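# Place the green block in the blue tray

## Task

Get the green block to rest inside the blue tray, where it must stay put once the robot lets go; nothing may end up on the floor or be left off the table.

## Robot and tools

Robot: a two-arm robot at the near edge of a table, arms named left_arm and right_arm, each ending in a two-finger parallel gripper. The names follow the robot's own sides, not the sides of any image. Base poses in the scene frame: left_arm at (-0.047, +0.343, +0.607) m, right_arm at (-0.047, -0.343, +0.607) m.

Frames: every position and orientation lives in one scene frame. Its origin sits at table-top height over the centre of the robot's foot; +x points forward across the table, +y toward the robot's left (the left_arm side), +z up. The table surface starts near x = +0.15 m and may be slightly rotated. For each gripper, the fingers extend along its own +z axis and close along its own y axis. end_effector_position is the spot between the finger pads, roughly 1 cm short of the tips. Reported poses may be off by a few cm, more at long reach.

Row format (used by execute_actions and move): exactly 16 numbers, always for both arms: left_arm x, y, z, qw, qx, qy, qz, opening, then right_arm in the same order. x, y, z are an absolute place in metres in the scene frame; the quaternion is an absolute orientation, w first. opening runs from -1 (shut) to +1 (fully open, 0.094 m); 0 means half open, not 'no change'. To leave an arm alone, repeat its pose and opening from the latest result exactly, every call, and keep each arm's quaternion constant across rows rather than copying drifted readings.

execute_actions(actions, cameras): actions is a list of actions; each action is a list of 1 to 15 rows, one row per 1/30 s control step, the last row repeated if fewer than 15. Every action's target must lie within 0.6 m of that gripper's current position along each of the gripper's axes, or the action is rejected for both arms; the first action is checked against the last reported state. An empty actions list returns the full state plus all camera images. cameras: list of names, ["all"], [] or null.

move(target, speed, blend, opening_speed, grip_force, blocking, cameras): drives each gripper in a straight line toward absolute target rows (one row, or up to 15 rows as waypoints), with no obstacle avoidance and no 0.6 m check. speed: m/s, 0.002 to 4.3, default 0.25 (rotation capped at twice that in rad/s); one value or one per waypoint. blend: corner rounding radius in m, default 0 (full stop at each waypoint). opening_speed: rate of opening change per second on the -1..+1 scale, at least 0.2; use it to close gently. grip_force: per-pad force cap in N, 10 to 50 (50 = full), one value or one per arm; it persists, and low values close slowly. blocking=false returns after about 0.5 s while motion continues; a new move takes over from the current one. A move lasts at most 10 s. A changed opening in a later waypoint is applied only after all arms settle there. The result adds a 'move:' line giving the outcome (done, off_target, moving, held, fault) and limits (paced = clipped command, held = steps withheld). done means at rest within 10 mm and 2 degrees; neither done nor off_target tells you about contact.

wait(seconds): 0 to 10 s, arms hold their last command; returns early if a running move finishes. stop(): brakes the current move; braking needs distance. zoom_image(camera, region): enlarges part of the newest image from cam_head_left, cam_head_right, cam_over, cam_left_wrist or cam_right_wrist; region [x0, y0, x1, y1] in pixels, origin top-left, at most 504 by 504. finished_scene(scene=1): final and irreversible; call it only once the block sits in the tray unsupported.

Controller behaviour: each step the commanded orientation is limited to 40 degrees from the measured one, and position has priority over orientation, so a single action may fall short; the result's 'Hand target' shows what the arm is actually heading to, and 'Tool commands' shows current gripper commands. Friction and gravity can leave a gripper a few cm from its command in free air. Very small motions may not start.

Result lines: per arm, end_effector_position, end_effector_quat_wxyz, grip_measured (same -1..+1 scale; reads slightly wide when empty and a bit narrower than a firmly held part), Joint positions (last entry = finger gap in m), joint torques (include gravity, offsets and noise), Joint velocities (may be summarised as within noise), motor temperatures. Calls that ran actions also list some per-step positions. Camera images: 672x504 each; calibration is given for all five cameras (head cameras and cam_over fixed, wrist cameras are fisheye on the arms).

Grasping: open wider than the block, lower around it, then command an opening well below its width; the squeeze climbs quickly to the force cap. To release, command an opening clearly above grip_measured.

Avoid: knocking the block or tray off the table or dropping things from height; fast contact or driving far past a contact point; any collision or squeeze between the two arms or grippers (the clearance check does not protect grippers and wrist cameras); routing a path near an arm's own base (it can flip the shoulder); keeping an arm stretched out, loaded, or pushing at an unreachable pose, since motors heat up (MOTOR HOT at 85 °C, the arm drops at 100 °C for 30 to 60 s). Joint ranges in rad: waist -2.880..2.880, shoulder 0.000..3.142, elbow 0.000..3.019, wrist pitch -1.693..1.571, wrist yaw -1.571..1.571, wrist roll -2.094..2.094.

Each tool is called after "Emit:" by a JSON object that holds its "name" and its "arguments", one argument or row to a line.

## Session

Emit:
{"name": "execute_actions", "arguments": {
  "actions": []
}}

Scene clock: 0.00 s.
left_arm: end_effector_position=(+0.8997, +0.4382, +0.3910) grip_measured=+1.000 end_effector_quat_wxyz=(-0.540, +0.243, -0.774, +0.223) | right_arm: end_effector_position=(+0.2486, -0.4287, +0.1637) grip_measured=+1.000 end_effector_quat_wxyz=(-0.072, +0.303, -0.943, -0.115)
Joint positions: left_arm=[-1.896 1.73 1.764 0.526 0.173 -0.347 0.094] | right_arm=[1.533 1.779 0.692 0.45 -0.301 -1.032 0.094]
Joint velocities: within noise
Joint torques (N m): no reading
Motor temperatures (°C): left_arm=[24 20 20 19 22 22 23] | right_arm=[22 23 20 21 21 24 22]
Heat: left arm: hottest waist 24 °C; right arm: hottest wrist roll 24 °C.
Hand target: left_arm +0.9094, +0.4435, +0.4080; +0.554, -0.241, +0.765, -0.223 | right_arm +0.2430, -0.4263, +0.1657; +0.069, -0.302, +0.943, +0.118
Tool commands: left_gripper/opening=+1.0 right_gripper/opening=+1.0

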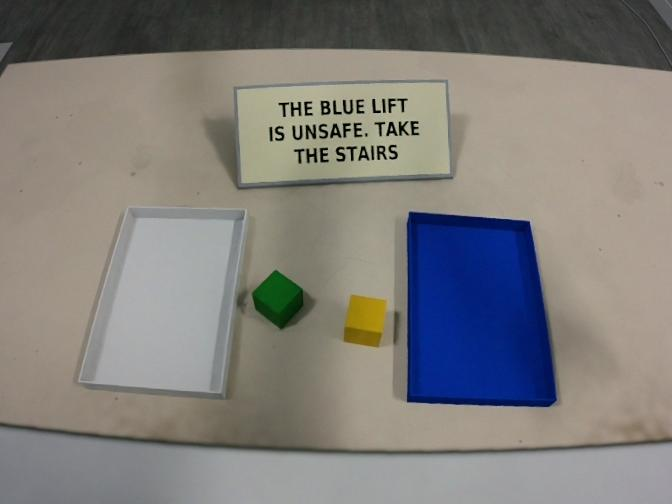

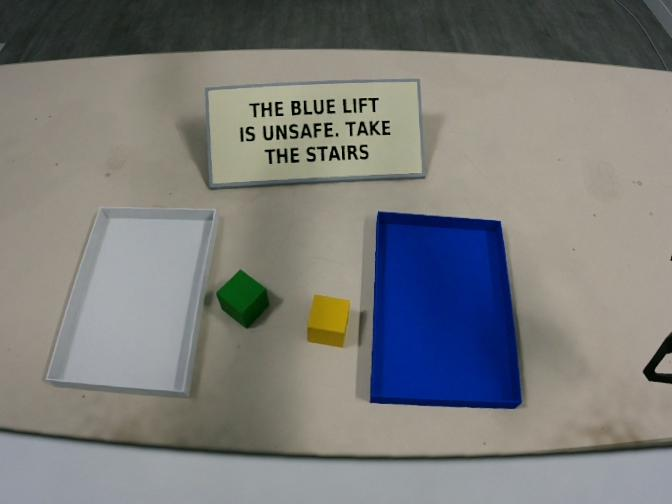

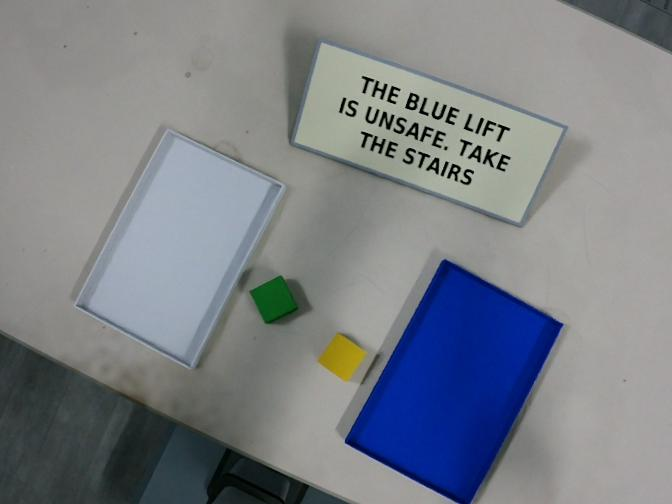

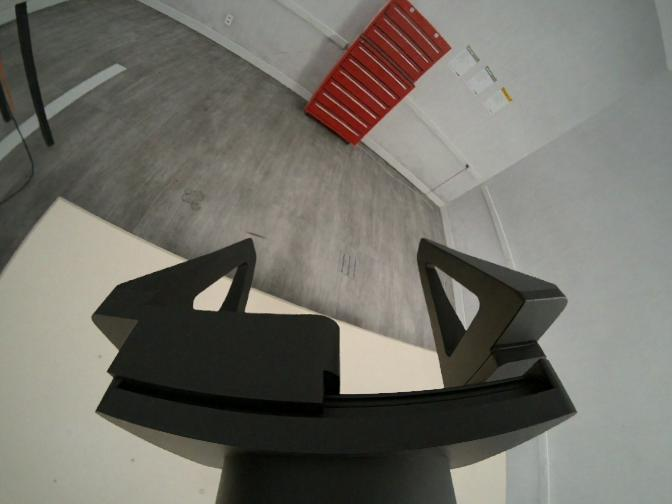

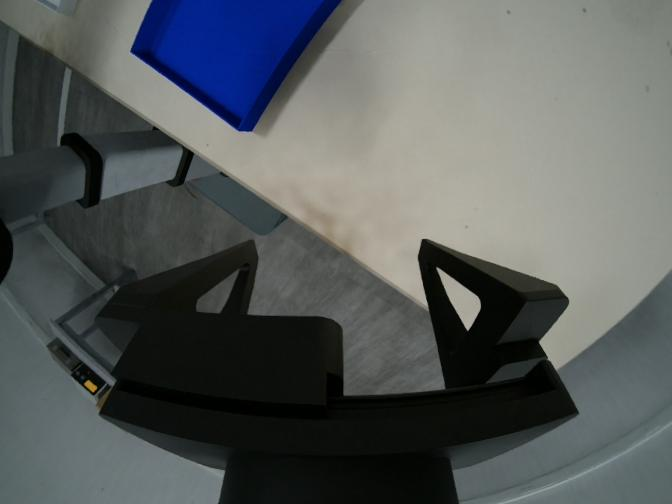

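Emit:
{"name": "zoom_image", "arguments": {
  "camera": "cam_over",
  "region": [200, 240, 400, 400]
}}

Emit:
{"name": "zoom_image", "arguments": {
  "camera": "cam_head_left",
  "region": [220, 240, 420, 380]
}}

Scaled by 2.520 from the camera's 672x504 image, which has a finer 960x720 frame.

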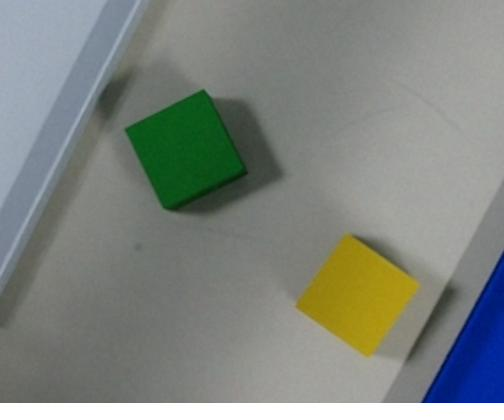

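Scaled by 2.520 from the camera's 672x504 image, which has a finer 960x720 frame.

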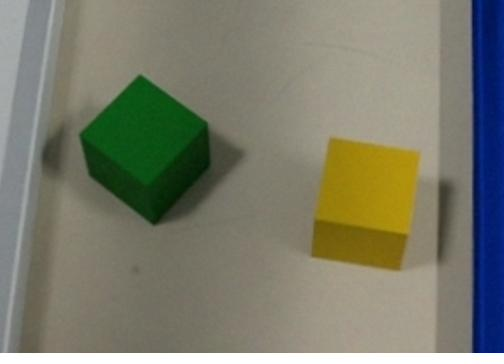

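Emit:
{"name": "move", "arguments": {
  "target": [
    [0.8997, 0.4382, 0.391, -0.540, 0.243, -0.774, 0.223, 1.0, 0.373, 0.083, 0.14, 0, 0.446, -0.895, 0, 0.6]
  ],
  "speed": 0.4,
  "cameras": ["all"]
}}

Scene clock: 55.23 s.
left_arm: end_effector_position=(+0.8997, +0.4382, +0.3910) grip_measured=+1.000 end_effector_quat_wxyz=(-0.540, +0.243, -0.774, +0.223) | right_arm: end_effector_position=(+0.3824, +0.0825, +0.1474) grip_measured=+0.602 end_effector_quat_wxyz=(-0.008, +0.445, -0.896, -0.001)
Joint positions: left_arm=[-1.896 1.73 1.764 0.526 0.173 -0.347 0.094] | right_arm=[2.552 2.348 1.603 -0.116 0.755 -0.622 0.075]
Joint torques (N m): left_arm=[-4.25 -21.25 5.71 2.19 0.29 -0.13] | right_arm=[13.68 -10.05 1.1 -0.01 0.13 -0.06]
Motor temperatures (°C): left_arm=[24 27 23 19 21 21 23] | right_arm=[22 26 22 21 21 23 21]
Heat: left arm: hottest shoulder 27 °C; right arm: hottest shoulder 26 °C.
Hand target: left_arm +0.8997, +0.4383, +0.3910; +0.540, -0.243, +0.774, -0.223 | right_arm +0.3728, +0.0828, +0.1402; +0.000, -0.446, +0.895, +0.000
Off the commanded pose: left_arm 0.000 m, 0 deg | right_arm 0.012 m, 1 deg.
move: off_target (right_arm)
camera_calibration:
cam_right_wrist: T_world_to_cam=[[0.802938, -0.59606, -0.00198878, -0.258384], [-0.485399, -0.655798, 0.578201, 0.156075], [-0.345947, -0.463294, -0.815892, 0.419394], [0, 0, 0, 1]] pos_world=[0.428313, 0.142644, 0.251424]

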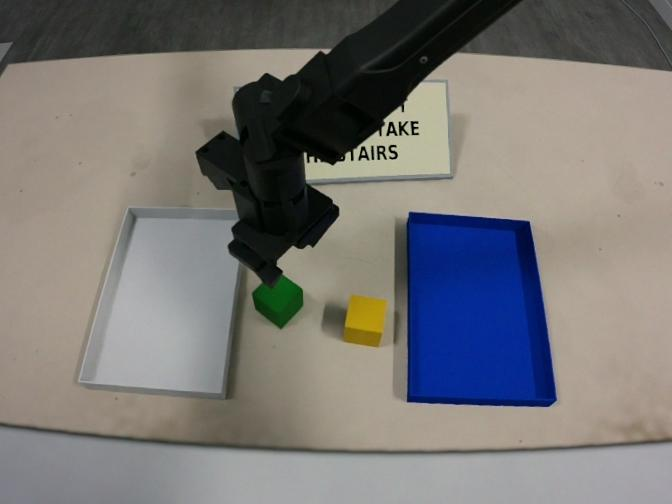

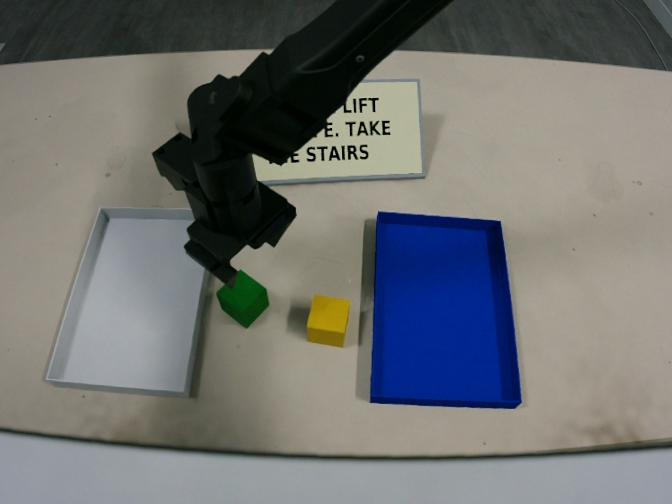

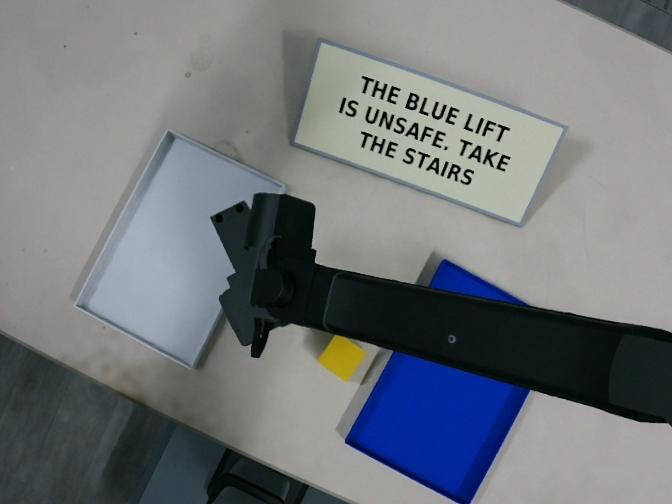

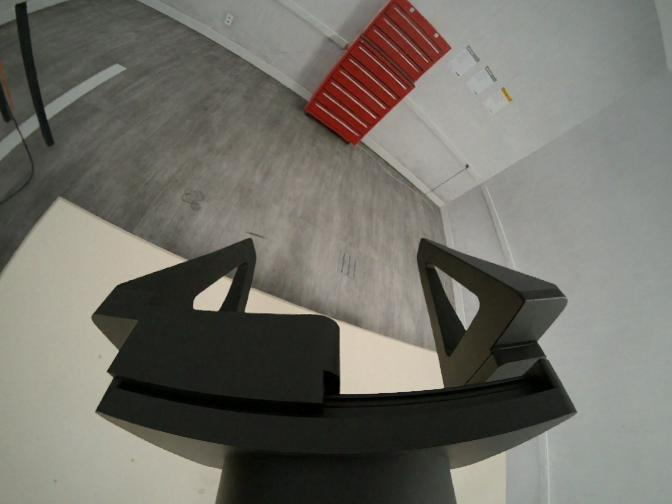

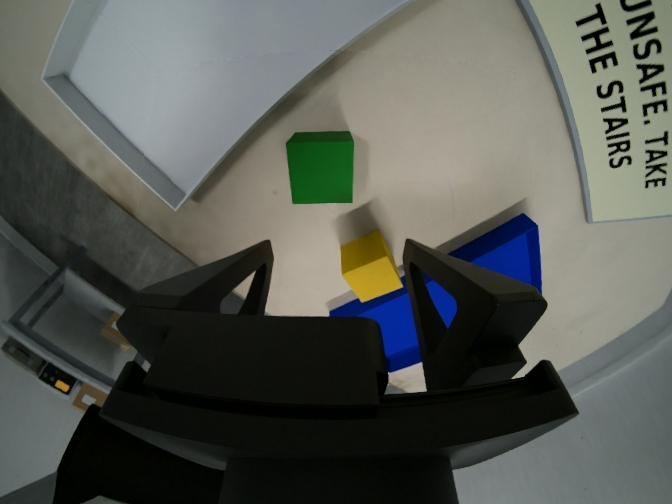

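Emit:
{"name": "zoom_image", "arguments": {
  "camera": "cam_right_wrist",
  "region": [240, 100, 440, 280]
}}

Emit:
{"name": "zoom_image", "arguments": {
  "camera": "cam_head_left",
  "region": [200, 190, 360, 340]
}}

Emit:
{"name": "zoom_image", "arguments": {
  "camera": "cam_over",
  "region": [190, 260, 350, 390]
}}

Scaled by 2.520 from the camera's 672x504 image, which has a finer 960x720 frame.

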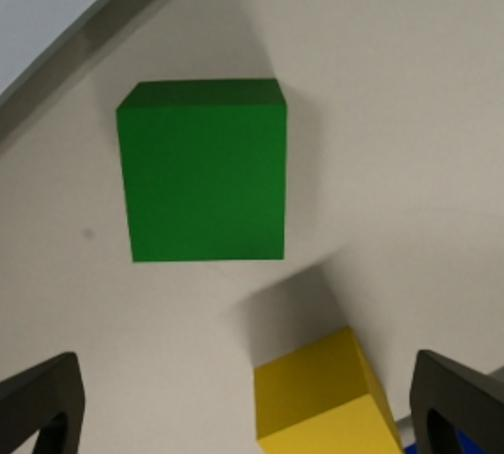

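Scaled by 3.150 from the camera's 672x504 image, which has a finer 960x720 frame.

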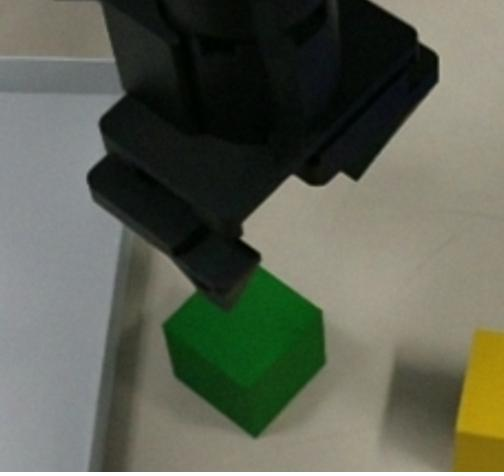

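Scaled by 3.150 from the camera's 672x504 image, which has a finer 960x720 frame.

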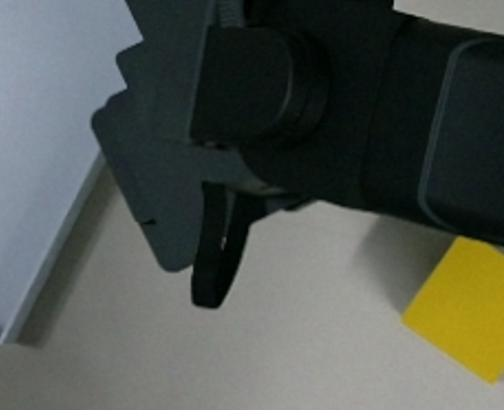

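Emit:
{"name": "move", "arguments": {
  "target": [
    [0.8997, 0.4382, 0.391, -0.540, 0.243, -0.774, 0.223, 1.0, 0.377, 0.105, 0.096, 0, 0.446, -0.895, 0, 0.6]
  ],
  "speed": 0.2,
  "cameras": ["cam_right_wrist", "cam_head_left"]
}}

Scene clock: 102.57 s.
left_arm: end_effector_position=(+0.8997, +0.4382, +0.3910) grip_measured=+1.000 end_effector_quat_wxyz=(-0.540, +0.243, -0.774, +0.223) | right_arm: end_effector_position=(+0.3819, +0.1161, +0.1113) grip_measured=+0.602 end_effector_quat_wxyz=(-0.012, +0.444, -0.896, -0.004)
Joint positions: left_arm=[-1.896 1.73 1.764 0.526 0.173 -0.347 0.094] | right_arm=[2.549 2.479 1.774 -0.144 0.747 -0.63 0.075]
Joint torques (N m): left_arm=[-4.31 -21.01 5.6 2.18 0.31 -0.16] | right_arm=[13.22 -10.58 1.39 -0.01 -0.12 -0.18]
Heat: left arm: hottest shoulder 28 °C; right arm: hottest shoulder 27 °C.
Hand target: left_arm +0.8997, +0.4383, +0.3910; +0.540, -0.243, +0.774, -0.223 | right_arm +0.3767, +0.1049, +0.0965; +0.000, -0.446, +0.895, +0.000
Off the commanded pose: left_arm 0.000 m, 0 deg | right_arm 0.020 m, 1 deg.
move: off_target (right_arm)
camera_calibration:
cam_right_wrist: T_world_to_cam=[[0.801916, -0.597428, -0.00324122, -0.237459], [-0.488952, -0.659409, 0.571057, 0.201317], [-0.343303, -0.456355, -0.820904, 0.404143], [0, 0, 0, 1]] pos_world=[0.4276, 0.175318, 0.216029]
Images, in order (width x height): cam_head_left 672x504, cam_right_wrist 672x504.

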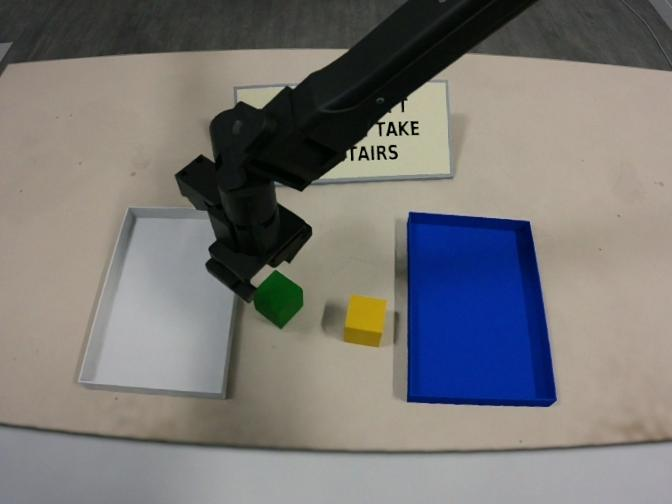

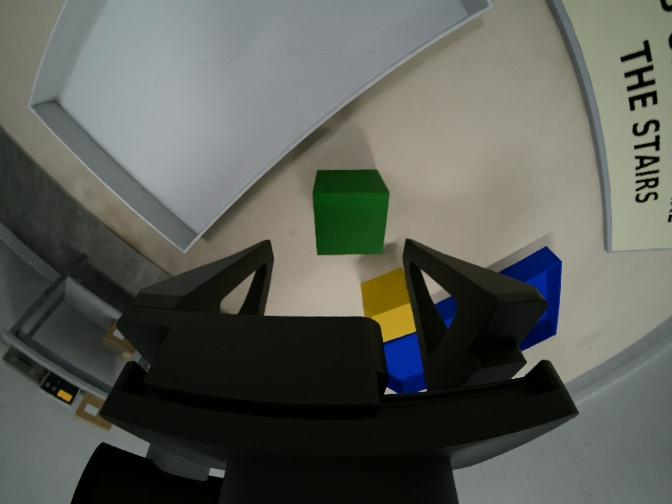

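Emit:
{"name": "zoom_image", "arguments": {
  "camera": "cam_right_wrist",
  "region": [250, 150, 430, 290]
}}

Scaled by 2.800 from the camera's 672x504 image, which has a finer 960x720 frame.

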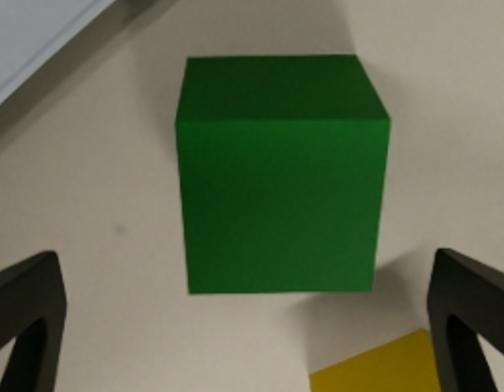

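Emit:
{"name": "move", "arguments": {
  "target": [
    [0.8997, 0.4382, 0.391, -0.540, 0.243, -0.774, 0.223, 1.0, 0.383, 0.0935, 0.085, 0, 0.4586, -0.8886, 0, 0.7]
  ],
  "speed": 0.1
}}

Scene clock: 126.27 s.
left_arm: end_effector_position=(+0.8997, +0.4382, +0.3910) grip_measured=+1.000 end_effector_quat_wxyz=(-0.540, +0.243, -0.774, +0.223) | right_arm: end_effector_position=(+0.3840, +0.1004, +0.0974) grip_measured=+0.698 end_effector_quat_wxyz=(-0.004, +0.460, -0.888, -0.003)
Joint positions: left_arm=[-1.896 1.73 1.764 0.526 0.173 -0.347 0.094] | right_arm=[2.52 2.479 1.774 -0.144 0.732 -0.682 0.08]
Joint torques (N m): left_arm=[-4.13 -20.84 5.56 2.21 0.28 -0.11] | right_arm=[13.33 -10.46 1.52 0.46 -0.13 -0.19]
Heat: left arm: hottest shoulder 28 °C; right arm: hottest shoulder 27 °C.
Hand target: left_arm +0.8997, +0.4383, +0.3910; +0.540, -0.243, +0.774, -0.223 | right_arm +0.3828, +0.0932, +0.0853; +0.000, -0.459, +0.889, +0.000
Off the commanded pose: left_arm 0.000 m, 0 deg | right_arm 0.014 m, 1 deg.
move: off_target (right_arm)

Emit:
{"name": "move", "arguments": {
  "target": [
    [0.8997, 0.4382, 0.391, -0.540, 0.243, -0.774, 0.223, 1.0, 0.385, 0.096, 0.042, 0, 0.4586, -0.8886, 0, 0.7]
  ],
  "speed": 0.1,
  "cameras": ["cam_right_wrist", "cam_head_left"]
}}

Scene clock: 130.50 s.
left_arm: end_effector_position=(+0.8997, +0.4382, +0.3910) grip_measured=+1.000 end_effector_quat_wxyz=(-0.540, +0.243, -0.774, +0.223) | right_arm: end_effector_position=(+0.3917, +0.1029, +0.0540) grip_measured=+0.698 end_effector_quat_wxyz=(-0.008, +0.456, -0.890, -0.001)
Joint positions: left_arm=[-1.896 1.73 1.764 0.526 0.173 -0.347 0.094] | right_arm=[2.48 2.575 1.908 -0.144 0.706 -0.719 0.08]
Joint torques (N m): left_arm=[-4.19 -20.66 5.71 2 0.31 -0.11] | right_arm=[13.57 -10.23 1.4 0.12 -0.13 -0.18]
Heat: left arm: hottest shoulder 28 °C; right arm: hottest shoulder 27 °C.
Hand target: left_arm +0.8997, +0.4383, +0.3910; +0.540, -0.243, +0.774, -0.223 | right_arm +0.3849, +0.0958, +0.0423; +0.000, -0.459, +0.889, +0.000
Off the commanded pose: left_arm 0.000 m, 0 deg | right_arm 0.015 m, 1 deg.
move: off_target (right_arm)
camera_calibration:
cam_right_wrist: T_world_to_cam=[[0.8173, -0.57621, -0.00158821, -0.261643], [-0.469619, -0.667703, 0.577608, 0.223075], [-0.333884, -0.471333, -0.816313, 0.351936], [0, 0, 0, 1]] pos_world=[0.436107, 0.164065, 0.158025]
Images, in order (width x height): cam_head_left 672x504, cam_right_wrist 672x504.

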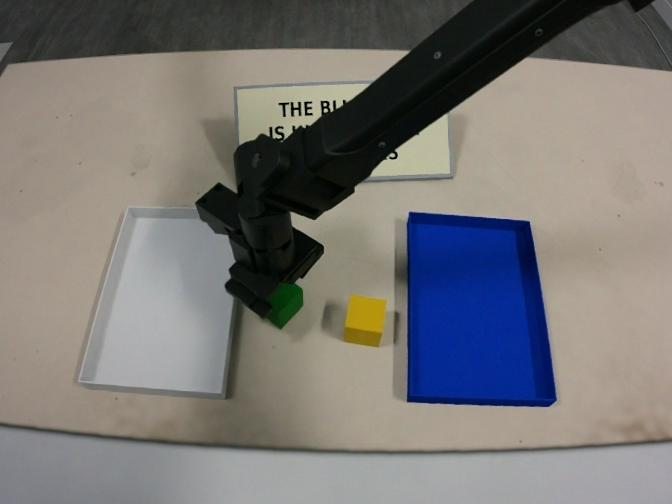

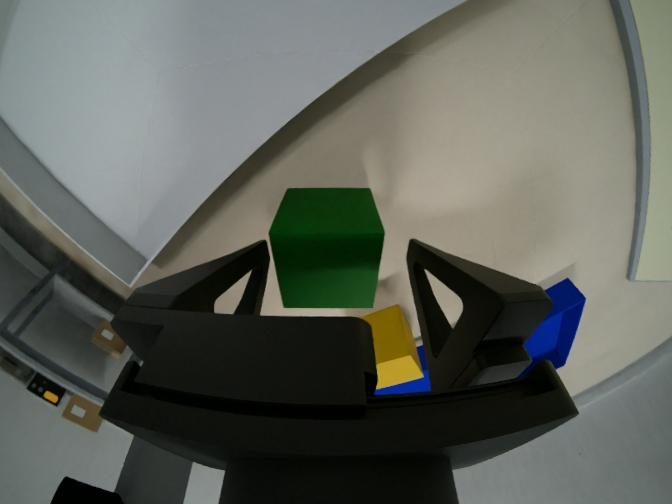

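Emit:
{"name": "move", "arguments": {
  "target": [
    [0.8997, 0.4382, 0.391, -0.540, 0.243, -0.774, 0.223, 1.0, 0.379, 0.1005, 0.036, 0, 0.4586, -0.8886, 0, 0.7],
    [0.8997, 0.4382, 0.391, -0.540, 0.243, -0.774, 0.223, 1.0, 0.379, 0.1005, 0.036, 0, 0.4586, -0.8886, 0, -0.1]
  ],
  "speed": 0.06,
  "opening_speed": 0.5,
  "grip_force": 35,
  "cameras": ["cam_right_wrist"]
}}

Scene clock: 143.60 s.
left_arm: end_effector_position=(+0.8997, +0.4382, +0.3910) grip_measured=+1.000 end_effector_quat_wxyz=(-0.540, +0.243, -0.774, +0.223) | right_arm: end_effector_position=(+0.3877, +0.1064, +0.0489) grip_measured=+0.053 end_effector_quat_wxyz=(-0.008, +0.456, -0.890, -0.002)
Joint positions: left_arm=[-1.896 1.73 1.764 0.526 0.173 -0.347 0.094] | right_arm=[2.48 2.593 1.925 -0.144 0.706 -0.719 0.049]
Joint torques (N m): left_arm=[-3.9 -21.25 5.71 2.09 0.36 -0.16] | right_arm=[13.8 -9.93 1.43 0.31 -0.1 -0.18]
Motor temperatures (°C): left_arm=[24 29 23 19 21 21 22] | right_arm=[27 26 21 20 21 23 20]
Heat: left arm: hottest shoulder 29 °C; right arm: hottest waist 27 °C.
Hand target: left_arm +0.8997, +0.4383, +0.3910; +0.540, -0.243, +0.774, -0.223 | right_arm +0.3789, +0.1002, +0.0364; +0.000, -0.458, +0.889, +0.000
Off the commanded pose: left_arm 0.000 m, 0 deg | right_arm 0.017 m, 1 deg.
grip_force (N): 35, 35
move: off_target (right_arm); target 2's new opening was sent with right_arm's hand 0.016 m and 1 deg from that target
camera_calibration:
cam_right_wrist: T_world_to_cam=[[0.817709, -0.575628, -0.00219747, -0.25649], [-0.46863, -0.667919, 0.578161, 0.226072], [-0.334274, -0.471738, -0.81592, 0.348311], [0, 0, 0, 1]] pos_world=[0.432109, 0.167666, 0.152924]
Images, in order (width x height): cam_right_wrist 672x504.

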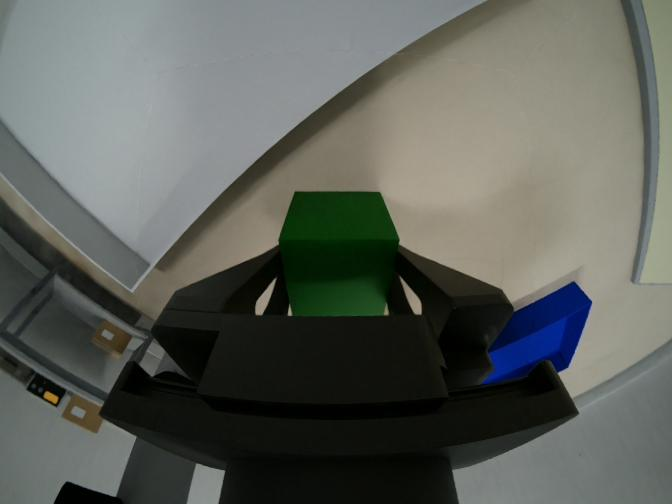

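Emit:
{"name": "move", "arguments": {
  "target": [
    [0.8997, 0.4382, 0.391, -0.540, 0.243, -0.774, 0.223, 1.0, 0.380, 0.095, 0.135, 0, 0.4586, -0.8886, 0, -0.1],
    [0.8997, 0.4382, 0.391, -0.540, 0.243, -0.774, 0.223, 1.0, 0.385, -0.185, 0.12, 0, 0.4586, -0.8886, 0, -0.1],
    [0.8997, 0.4382, 0.391, -0.540, 0.243, -0.774, 0.223, 1.0, 0.385, -0.185, 0.075, 0, 0.4586, -0.8886, 0, -0.1]
  ],
  "speed": [0.2, 0.35, 0.15],
  "blend": [0.04, 0.03, 0],
  "cameras": ["cam_right_wrist", "cam_head_left", "cam_head_right", "cam_over"]
}}

Scene clock: 155.13 s.
left_arm: end_effector_position=(+0.8997, +0.4382, +0.3910) grip_measured=+1.000 end_effector_quat_wxyz=(-0.540, +0.243, -0.774, +0.223) | right_arm: end_effector_position=(+0.3904, -0.1813, +0.0826) grip_measured=+0.053 end_effector_quat_wxyz=(-0.004, +0.457, -0.889, -0.001)
Joint positions: left_arm=[-1.896 1.73 1.764 0.526 0.173 -0.347 0.094] | right_arm=[2.145 2.089 1.228 0.19 0.462 -0.987 0.049]
Joint torques (N m): left_arm=[-3.84 -20.84 5.64 2.07 0.32 -0.11] | right_arm=[6.65 -10.4 -1.24 0.64 -0.15 -0.18]
Heat: left arm: hottest shoulder 29 °C; right arm: hottest waist 27 °C.
Hand target: left_arm +0.8997, +0.4383, +0.3910; +0.540, -0.243, +0.774, -0.223 | right_arm +0.3850, -0.1851, +0.0752; +0.000, -0.459, +0.889, +0.000
Off the commanded pose: left_arm 0.000 m, 0 deg | right_arm 0.010 m, 0 deg.
grip_force (N): 35, 35
move: done; blend cut to 0.0225 m at target 2
camera_calibration:
cam_right_wrist: T_world_to_cam=[[0.81913, -0.57359, -0.00455655, -0.424264], [-0.463018, -0.665872, 0.585003, 0.0134023], [-0.338586, -0.477084, -0.811018, 0.24129], [0, 0, 0, 1]] pos_world=[0.43543, -0.119314, 0.185917]
Images, in order (width x height): cam_head_left 672x504, cam_head_right 672x504, cam_over 672x504, cam_right_wrist 672x504.

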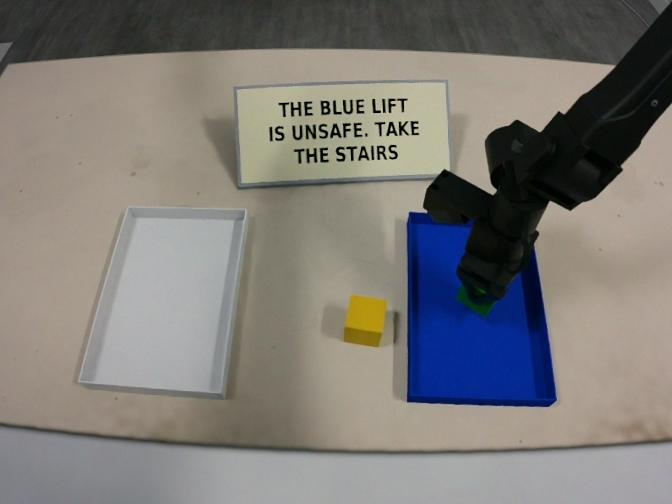

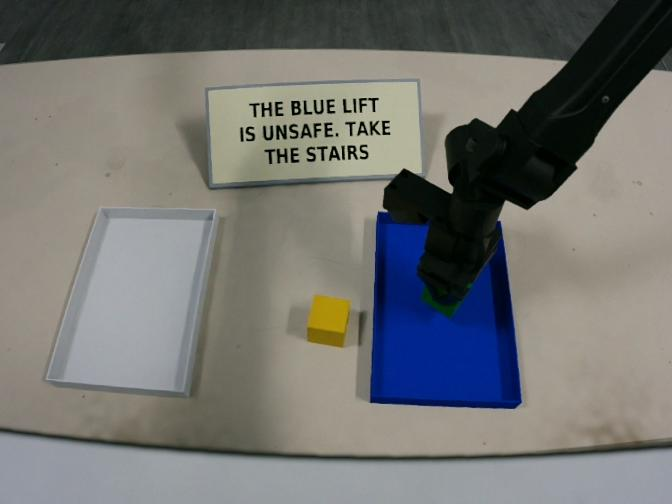

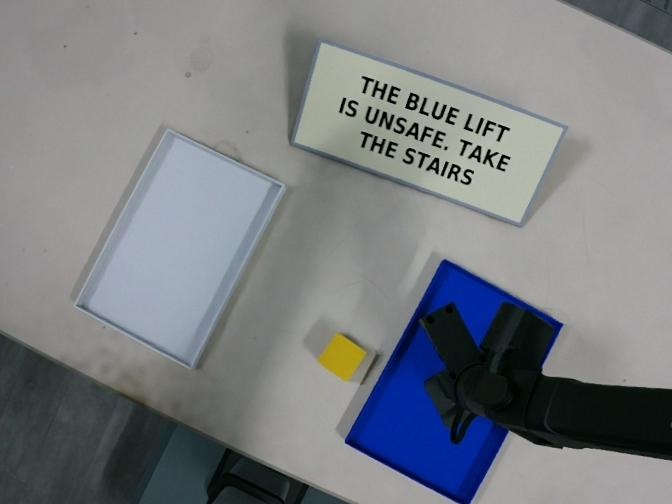

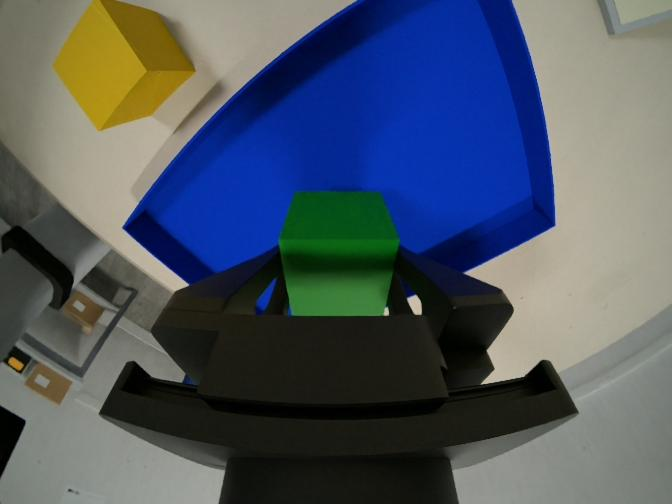

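Emit:
{"name": "zoom_image", "arguments": {
  "camera": "cam_right_wrist",
  "region": [30, 0, 230, 150]
}}

Emit:
{"name": "zoom_image", "arguments": {
  "camera": "cam_head_left",
  "region": [400, 200, 560, 410]
}}

Scaled by 2.520 from the camera's 672x504 image, which has a finer 960x720 frame.

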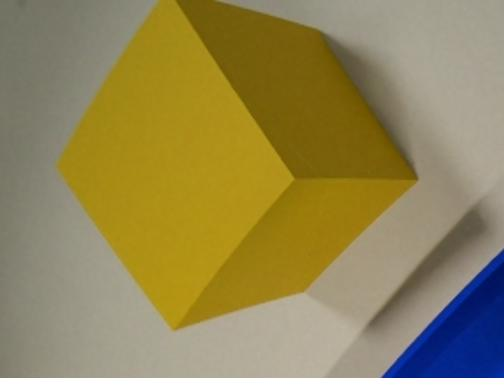

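Scaled by 2.400 from the camera's 672x504 image, which has a finer 960x720 frame.

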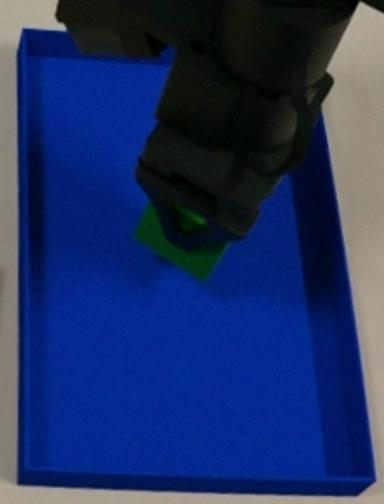

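Emit:
{"name": "move", "arguments": {
  "target": [
    [0.8997, 0.4382, 0.391, -0.540, 0.243, -0.774, 0.223, 1.0, 0.385, -0.185, 0.050, 0, 0.4586, -0.8886, 0, -0.1],
    [0.8997, 0.4382, 0.391, -0.540, 0.243, -0.774, 0.223, 1.0, 0.385, -0.185, 0.036, 0, 0.4586, -0.8886, 0, -0.1]
  ],
  "speed": [0.1, 0.025],
  "blend": [0.01, 0],
  "cameras": ["cam_right_wrist", "cam_head_left"]
}}

Emit:
{"name": "zoom_image", "arguments": {
  "camera": "cam_head_left",
  "region": [430, 240, 530, 340]
}}

Scene clock: 183.30 s.
left_arm: end_effector_position=(+0.8997, +0.4382, +0.3910) grip_measured=+1.000 end_effector_quat_wxyz=(-0.540, +0.243, -0.774, +0.223) | right_arm: end_effector_position=(+0.3947, -0.1793, +0.0459) grip_measured=+0.053 end_effector_quat_wxyz=(-0.007, +0.457, -0.890, +0.000)
Joint positions: left_arm=[-1.896 1.73 1.764 0.526 0.173 -0.347 0.094] | right_arm=[2.12 2.175 1.325 0.194 0.44 -1.007 0.049]
Joint torques (N m): left_arm=[-3.84 -21.48 5.57 2.02 0.3 -0.1] | right_arm=[6.42 -10.05 -1.26 0.58 -0.16 -0.19]
Heat: left arm: hottest shoulder 29 °C; right arm: hottest waist 26 °C.
Hand target: left_arm +0.8997, +0.4383, +0.3910; +0.540, -0.243, +0.774, -0.223 | right_arm +0.3848, -0.1851, +0.0365; +0.000, -0.459, +0.889, +0.000
Off the commanded pose: left_arm 0.000 m, 0 deg | right_arm 0.015 m, 1 deg.
grip_force (N): 35, 35
move: off_target (right_arm); blend cut to 0.007 m at target 1
camera_calibration:
cam_right_wrist: T_world_to_cam=[[0.818991, -0.573805, -0.000570991, -0.426952], [-0.466973, -0.667088, 0.580456, 0.0396342], [-0.33345, -0.475122, -0.814291, 0.212422], [0, 0, 0, 1]] pos_world=[0.43901, -0.117622, 0.149723]
Images, in order (width x height): cam_head_left 672x504, cam_right_wrist 672x504.

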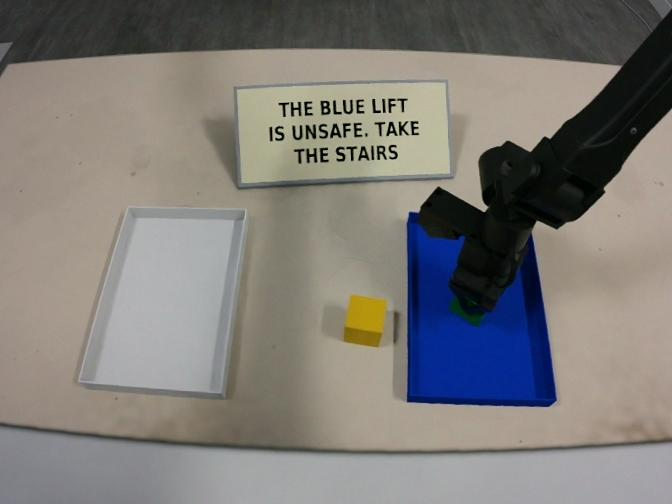

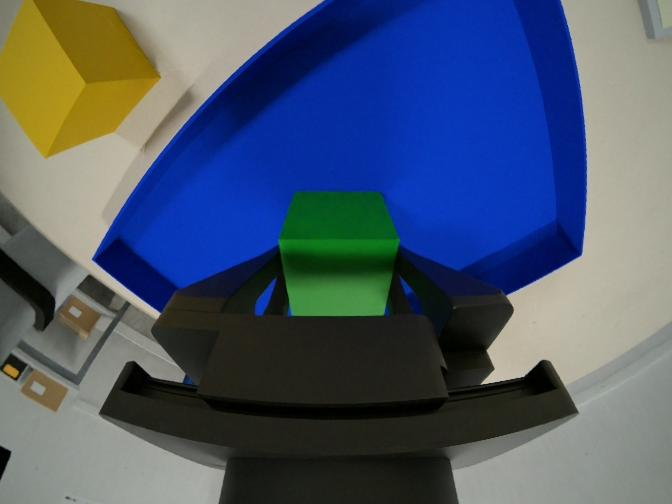

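Scaled by 5.040 from the camera's 672x504 image, which has a finer 960x720 frame.

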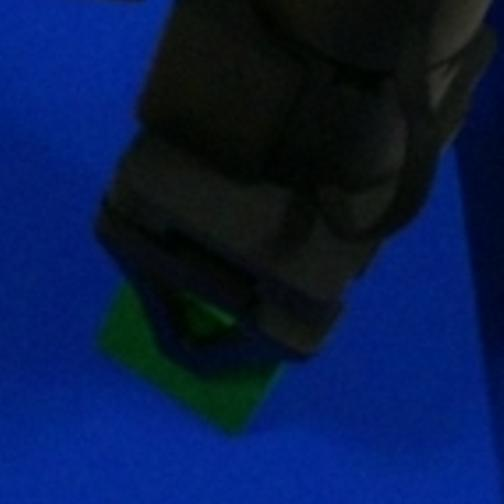

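Emit:
{"name": "zoom_image", "arguments": {
  "camera": "cam_right_wrist",
  "region": [240, 140, 440, 290]
}}

Scaled by 2.520 from the camera's 672x504 image, which has a finer 960x720 frame.

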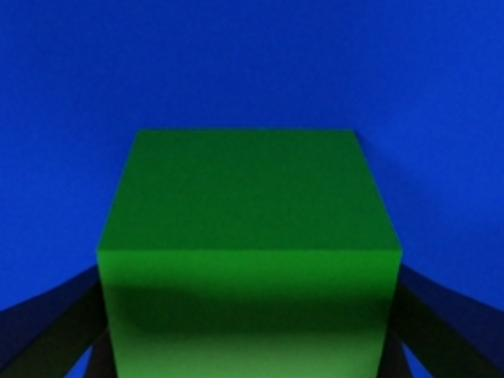

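Emit:
{"name": "move", "arguments": {
  "target": [
    [0.8997, 0.4382, 0.391, -0.540, 0.243, -0.774, 0.223, 1.0, 0.385, -0.185, 0.031, 0, 0.4586, -0.8886, 0, -0.1],
    [0.8997, 0.4382, 0.391, -0.540, 0.243, -0.774, 0.223, 1.0, 0.385, -0.185, 0.031, 0, 0.4586, -0.8886, 0, 0.55]
  ],
  "speed": 0.02,
  "opening_speed": 0.5,
  "cameras": ["cam_right_wrist"]
}}

Scene clock: 199.77 s.
left_arm: end_effector_position=(+0.8997, +0.4382, +0.3910) grip_measured=+1.000 end_effector_quat_wxyz=(-0.540, +0.243, -0.774, +0.223) | right_arm: end_effector_position=(+0.3961, -0.1779, +0.0421) grip_measured=+0.548 end_effector_quat_wxyz=(-0.009, +0.457, -0.889, +0.000)
Joint positions: left_arm=[-1.896 1.73 1.764 0.526 0.173 -0.347 0.094] | right_arm=[2.119 2.184 1.338 0.194 0.437 -1.01 0.073]
Joint torques (N m): left_arm=[-3.37 -21.36 5.71 2 0.35 -0.08] | right_arm=[6.36 -10.05 -1.25 0.57 -0.17 -0.18]
Heat: left arm: hottest shoulder 29 °C; right arm: hottest shoulder 26 °C.
Hand target: left_arm +0.8997, +0.4383, +0.3910; +0.540, -0.243, +0.774, -0.223 | right_arm +0.3849, -0.1850, +0.0315; +0.000, -0.459, +0.889, +0.000
Off the commanded pose: left_arm 0.000 m, 0 deg | right_arm 0.017 m, 1 deg.
grip_force (N): 35, 35
move: off_target (right_arm); target 2's new opening was sent with right_arm's hand 0.018 m and 1 deg from that target
camera_calibration:
cam_right_wrist: T_world_to_cam=[[0.819437, -0.57317, 0.000476277, -0.427437], [-0.467975, -0.668564, 0.577946, 0.043607], [-0.330943, -0.473813, -0.816075, 0.209815], [0, 0, 0, 1]] pos_world=[0.440102, -0.116427, 0.146226]
Images, in order (width x height): cam_right_wrist 672x504.

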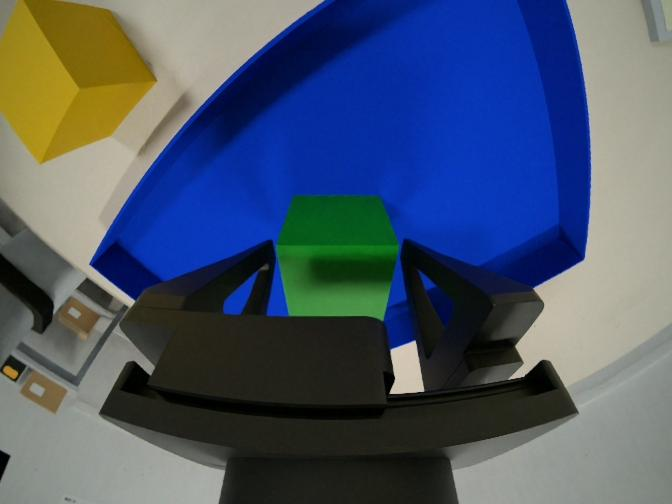

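Emit:
{"name": "move", "arguments": {
  "target": [
    [0.8997, 0.4382, 0.391, -0.540, 0.243, -0.774, 0.223, 1.0, 0.388, -0.183, 0.16, 0, 0.4586, -0.8886, 0, 0.75]
  ],
  "speed": 0.15,
  "opening_speed": 0.5,
  "cameras": ["cam_right_wrist", "cam_head_left"]
}}

Scene clock: 203.93 s.
left_arm: end_effector_position=(+0.8997, +0.4382, +0.3910) grip_measured=+1.000 end_effector_quat_wxyz=(-0.540, +0.243, -0.774, +0.223) | right_arm: end_effector_position=(+0.3869, -0.1863, +0.1522) grip_measured=+0.748 end_effector_quat_wxyz=(+0.002, +0.459, -0.888, +0.002)
Joint positions: left_arm=[-1.896 1.73 1.764 0.526 0.173 -0.347 0.094] | right_arm=[2.198 1.922 1.074 0.152 0.513 -0.95 0.082]
Joint torques (N m): left_arm=[-4.13 -21.25 5.48 2.06 0.34 -0.11] | right_arm=[7.88 -12.51 -2.19 0.01 0.13 -0.04]
Heat: left arm: hottest shoulder 29 °C; right arm: hottest shoulder 27 °C.
Hand target: left_arm +0.8997, +0.4383, +0.3910; +0.540, -0.243, +0.774, -0.223 | right_arm +0.3879, -0.1831, +0.1598; +0.000, -0.459, +0.889, +0.000
Off the commanded pose: left_arm 0.000 m, 0 deg | right_arm 0.009 m, 0 deg.
grip_force (N): 35, 35
move: done
camera_calibration:
cam_right_wrist: T_world_to_cam=[[0.821668, -0.569941, -0.00540547, -0.424162], [-0.455601, -0.662466, 0.594615, -0.0359712], [-0.342477, -0.486113, -0.803992, 0.292928], [0, 0, 0, 1]] pos_world=[0.432453, -0.123181, 0.254608]
Images, in order (width x height): cam_head_left 672x504, cam_right_wrist 672x504.

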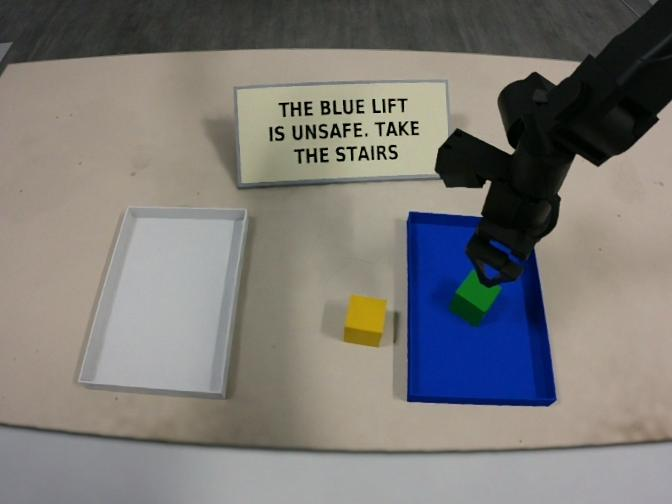

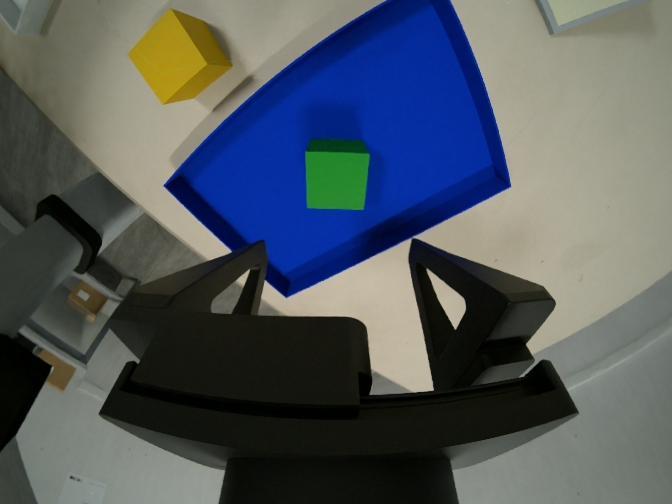

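The green block is resting in the blue tray, and the gripper is clear of it.

Emit:
{"name": "finished_scene", "arguments": {

}}

The scene is finished: the task was done.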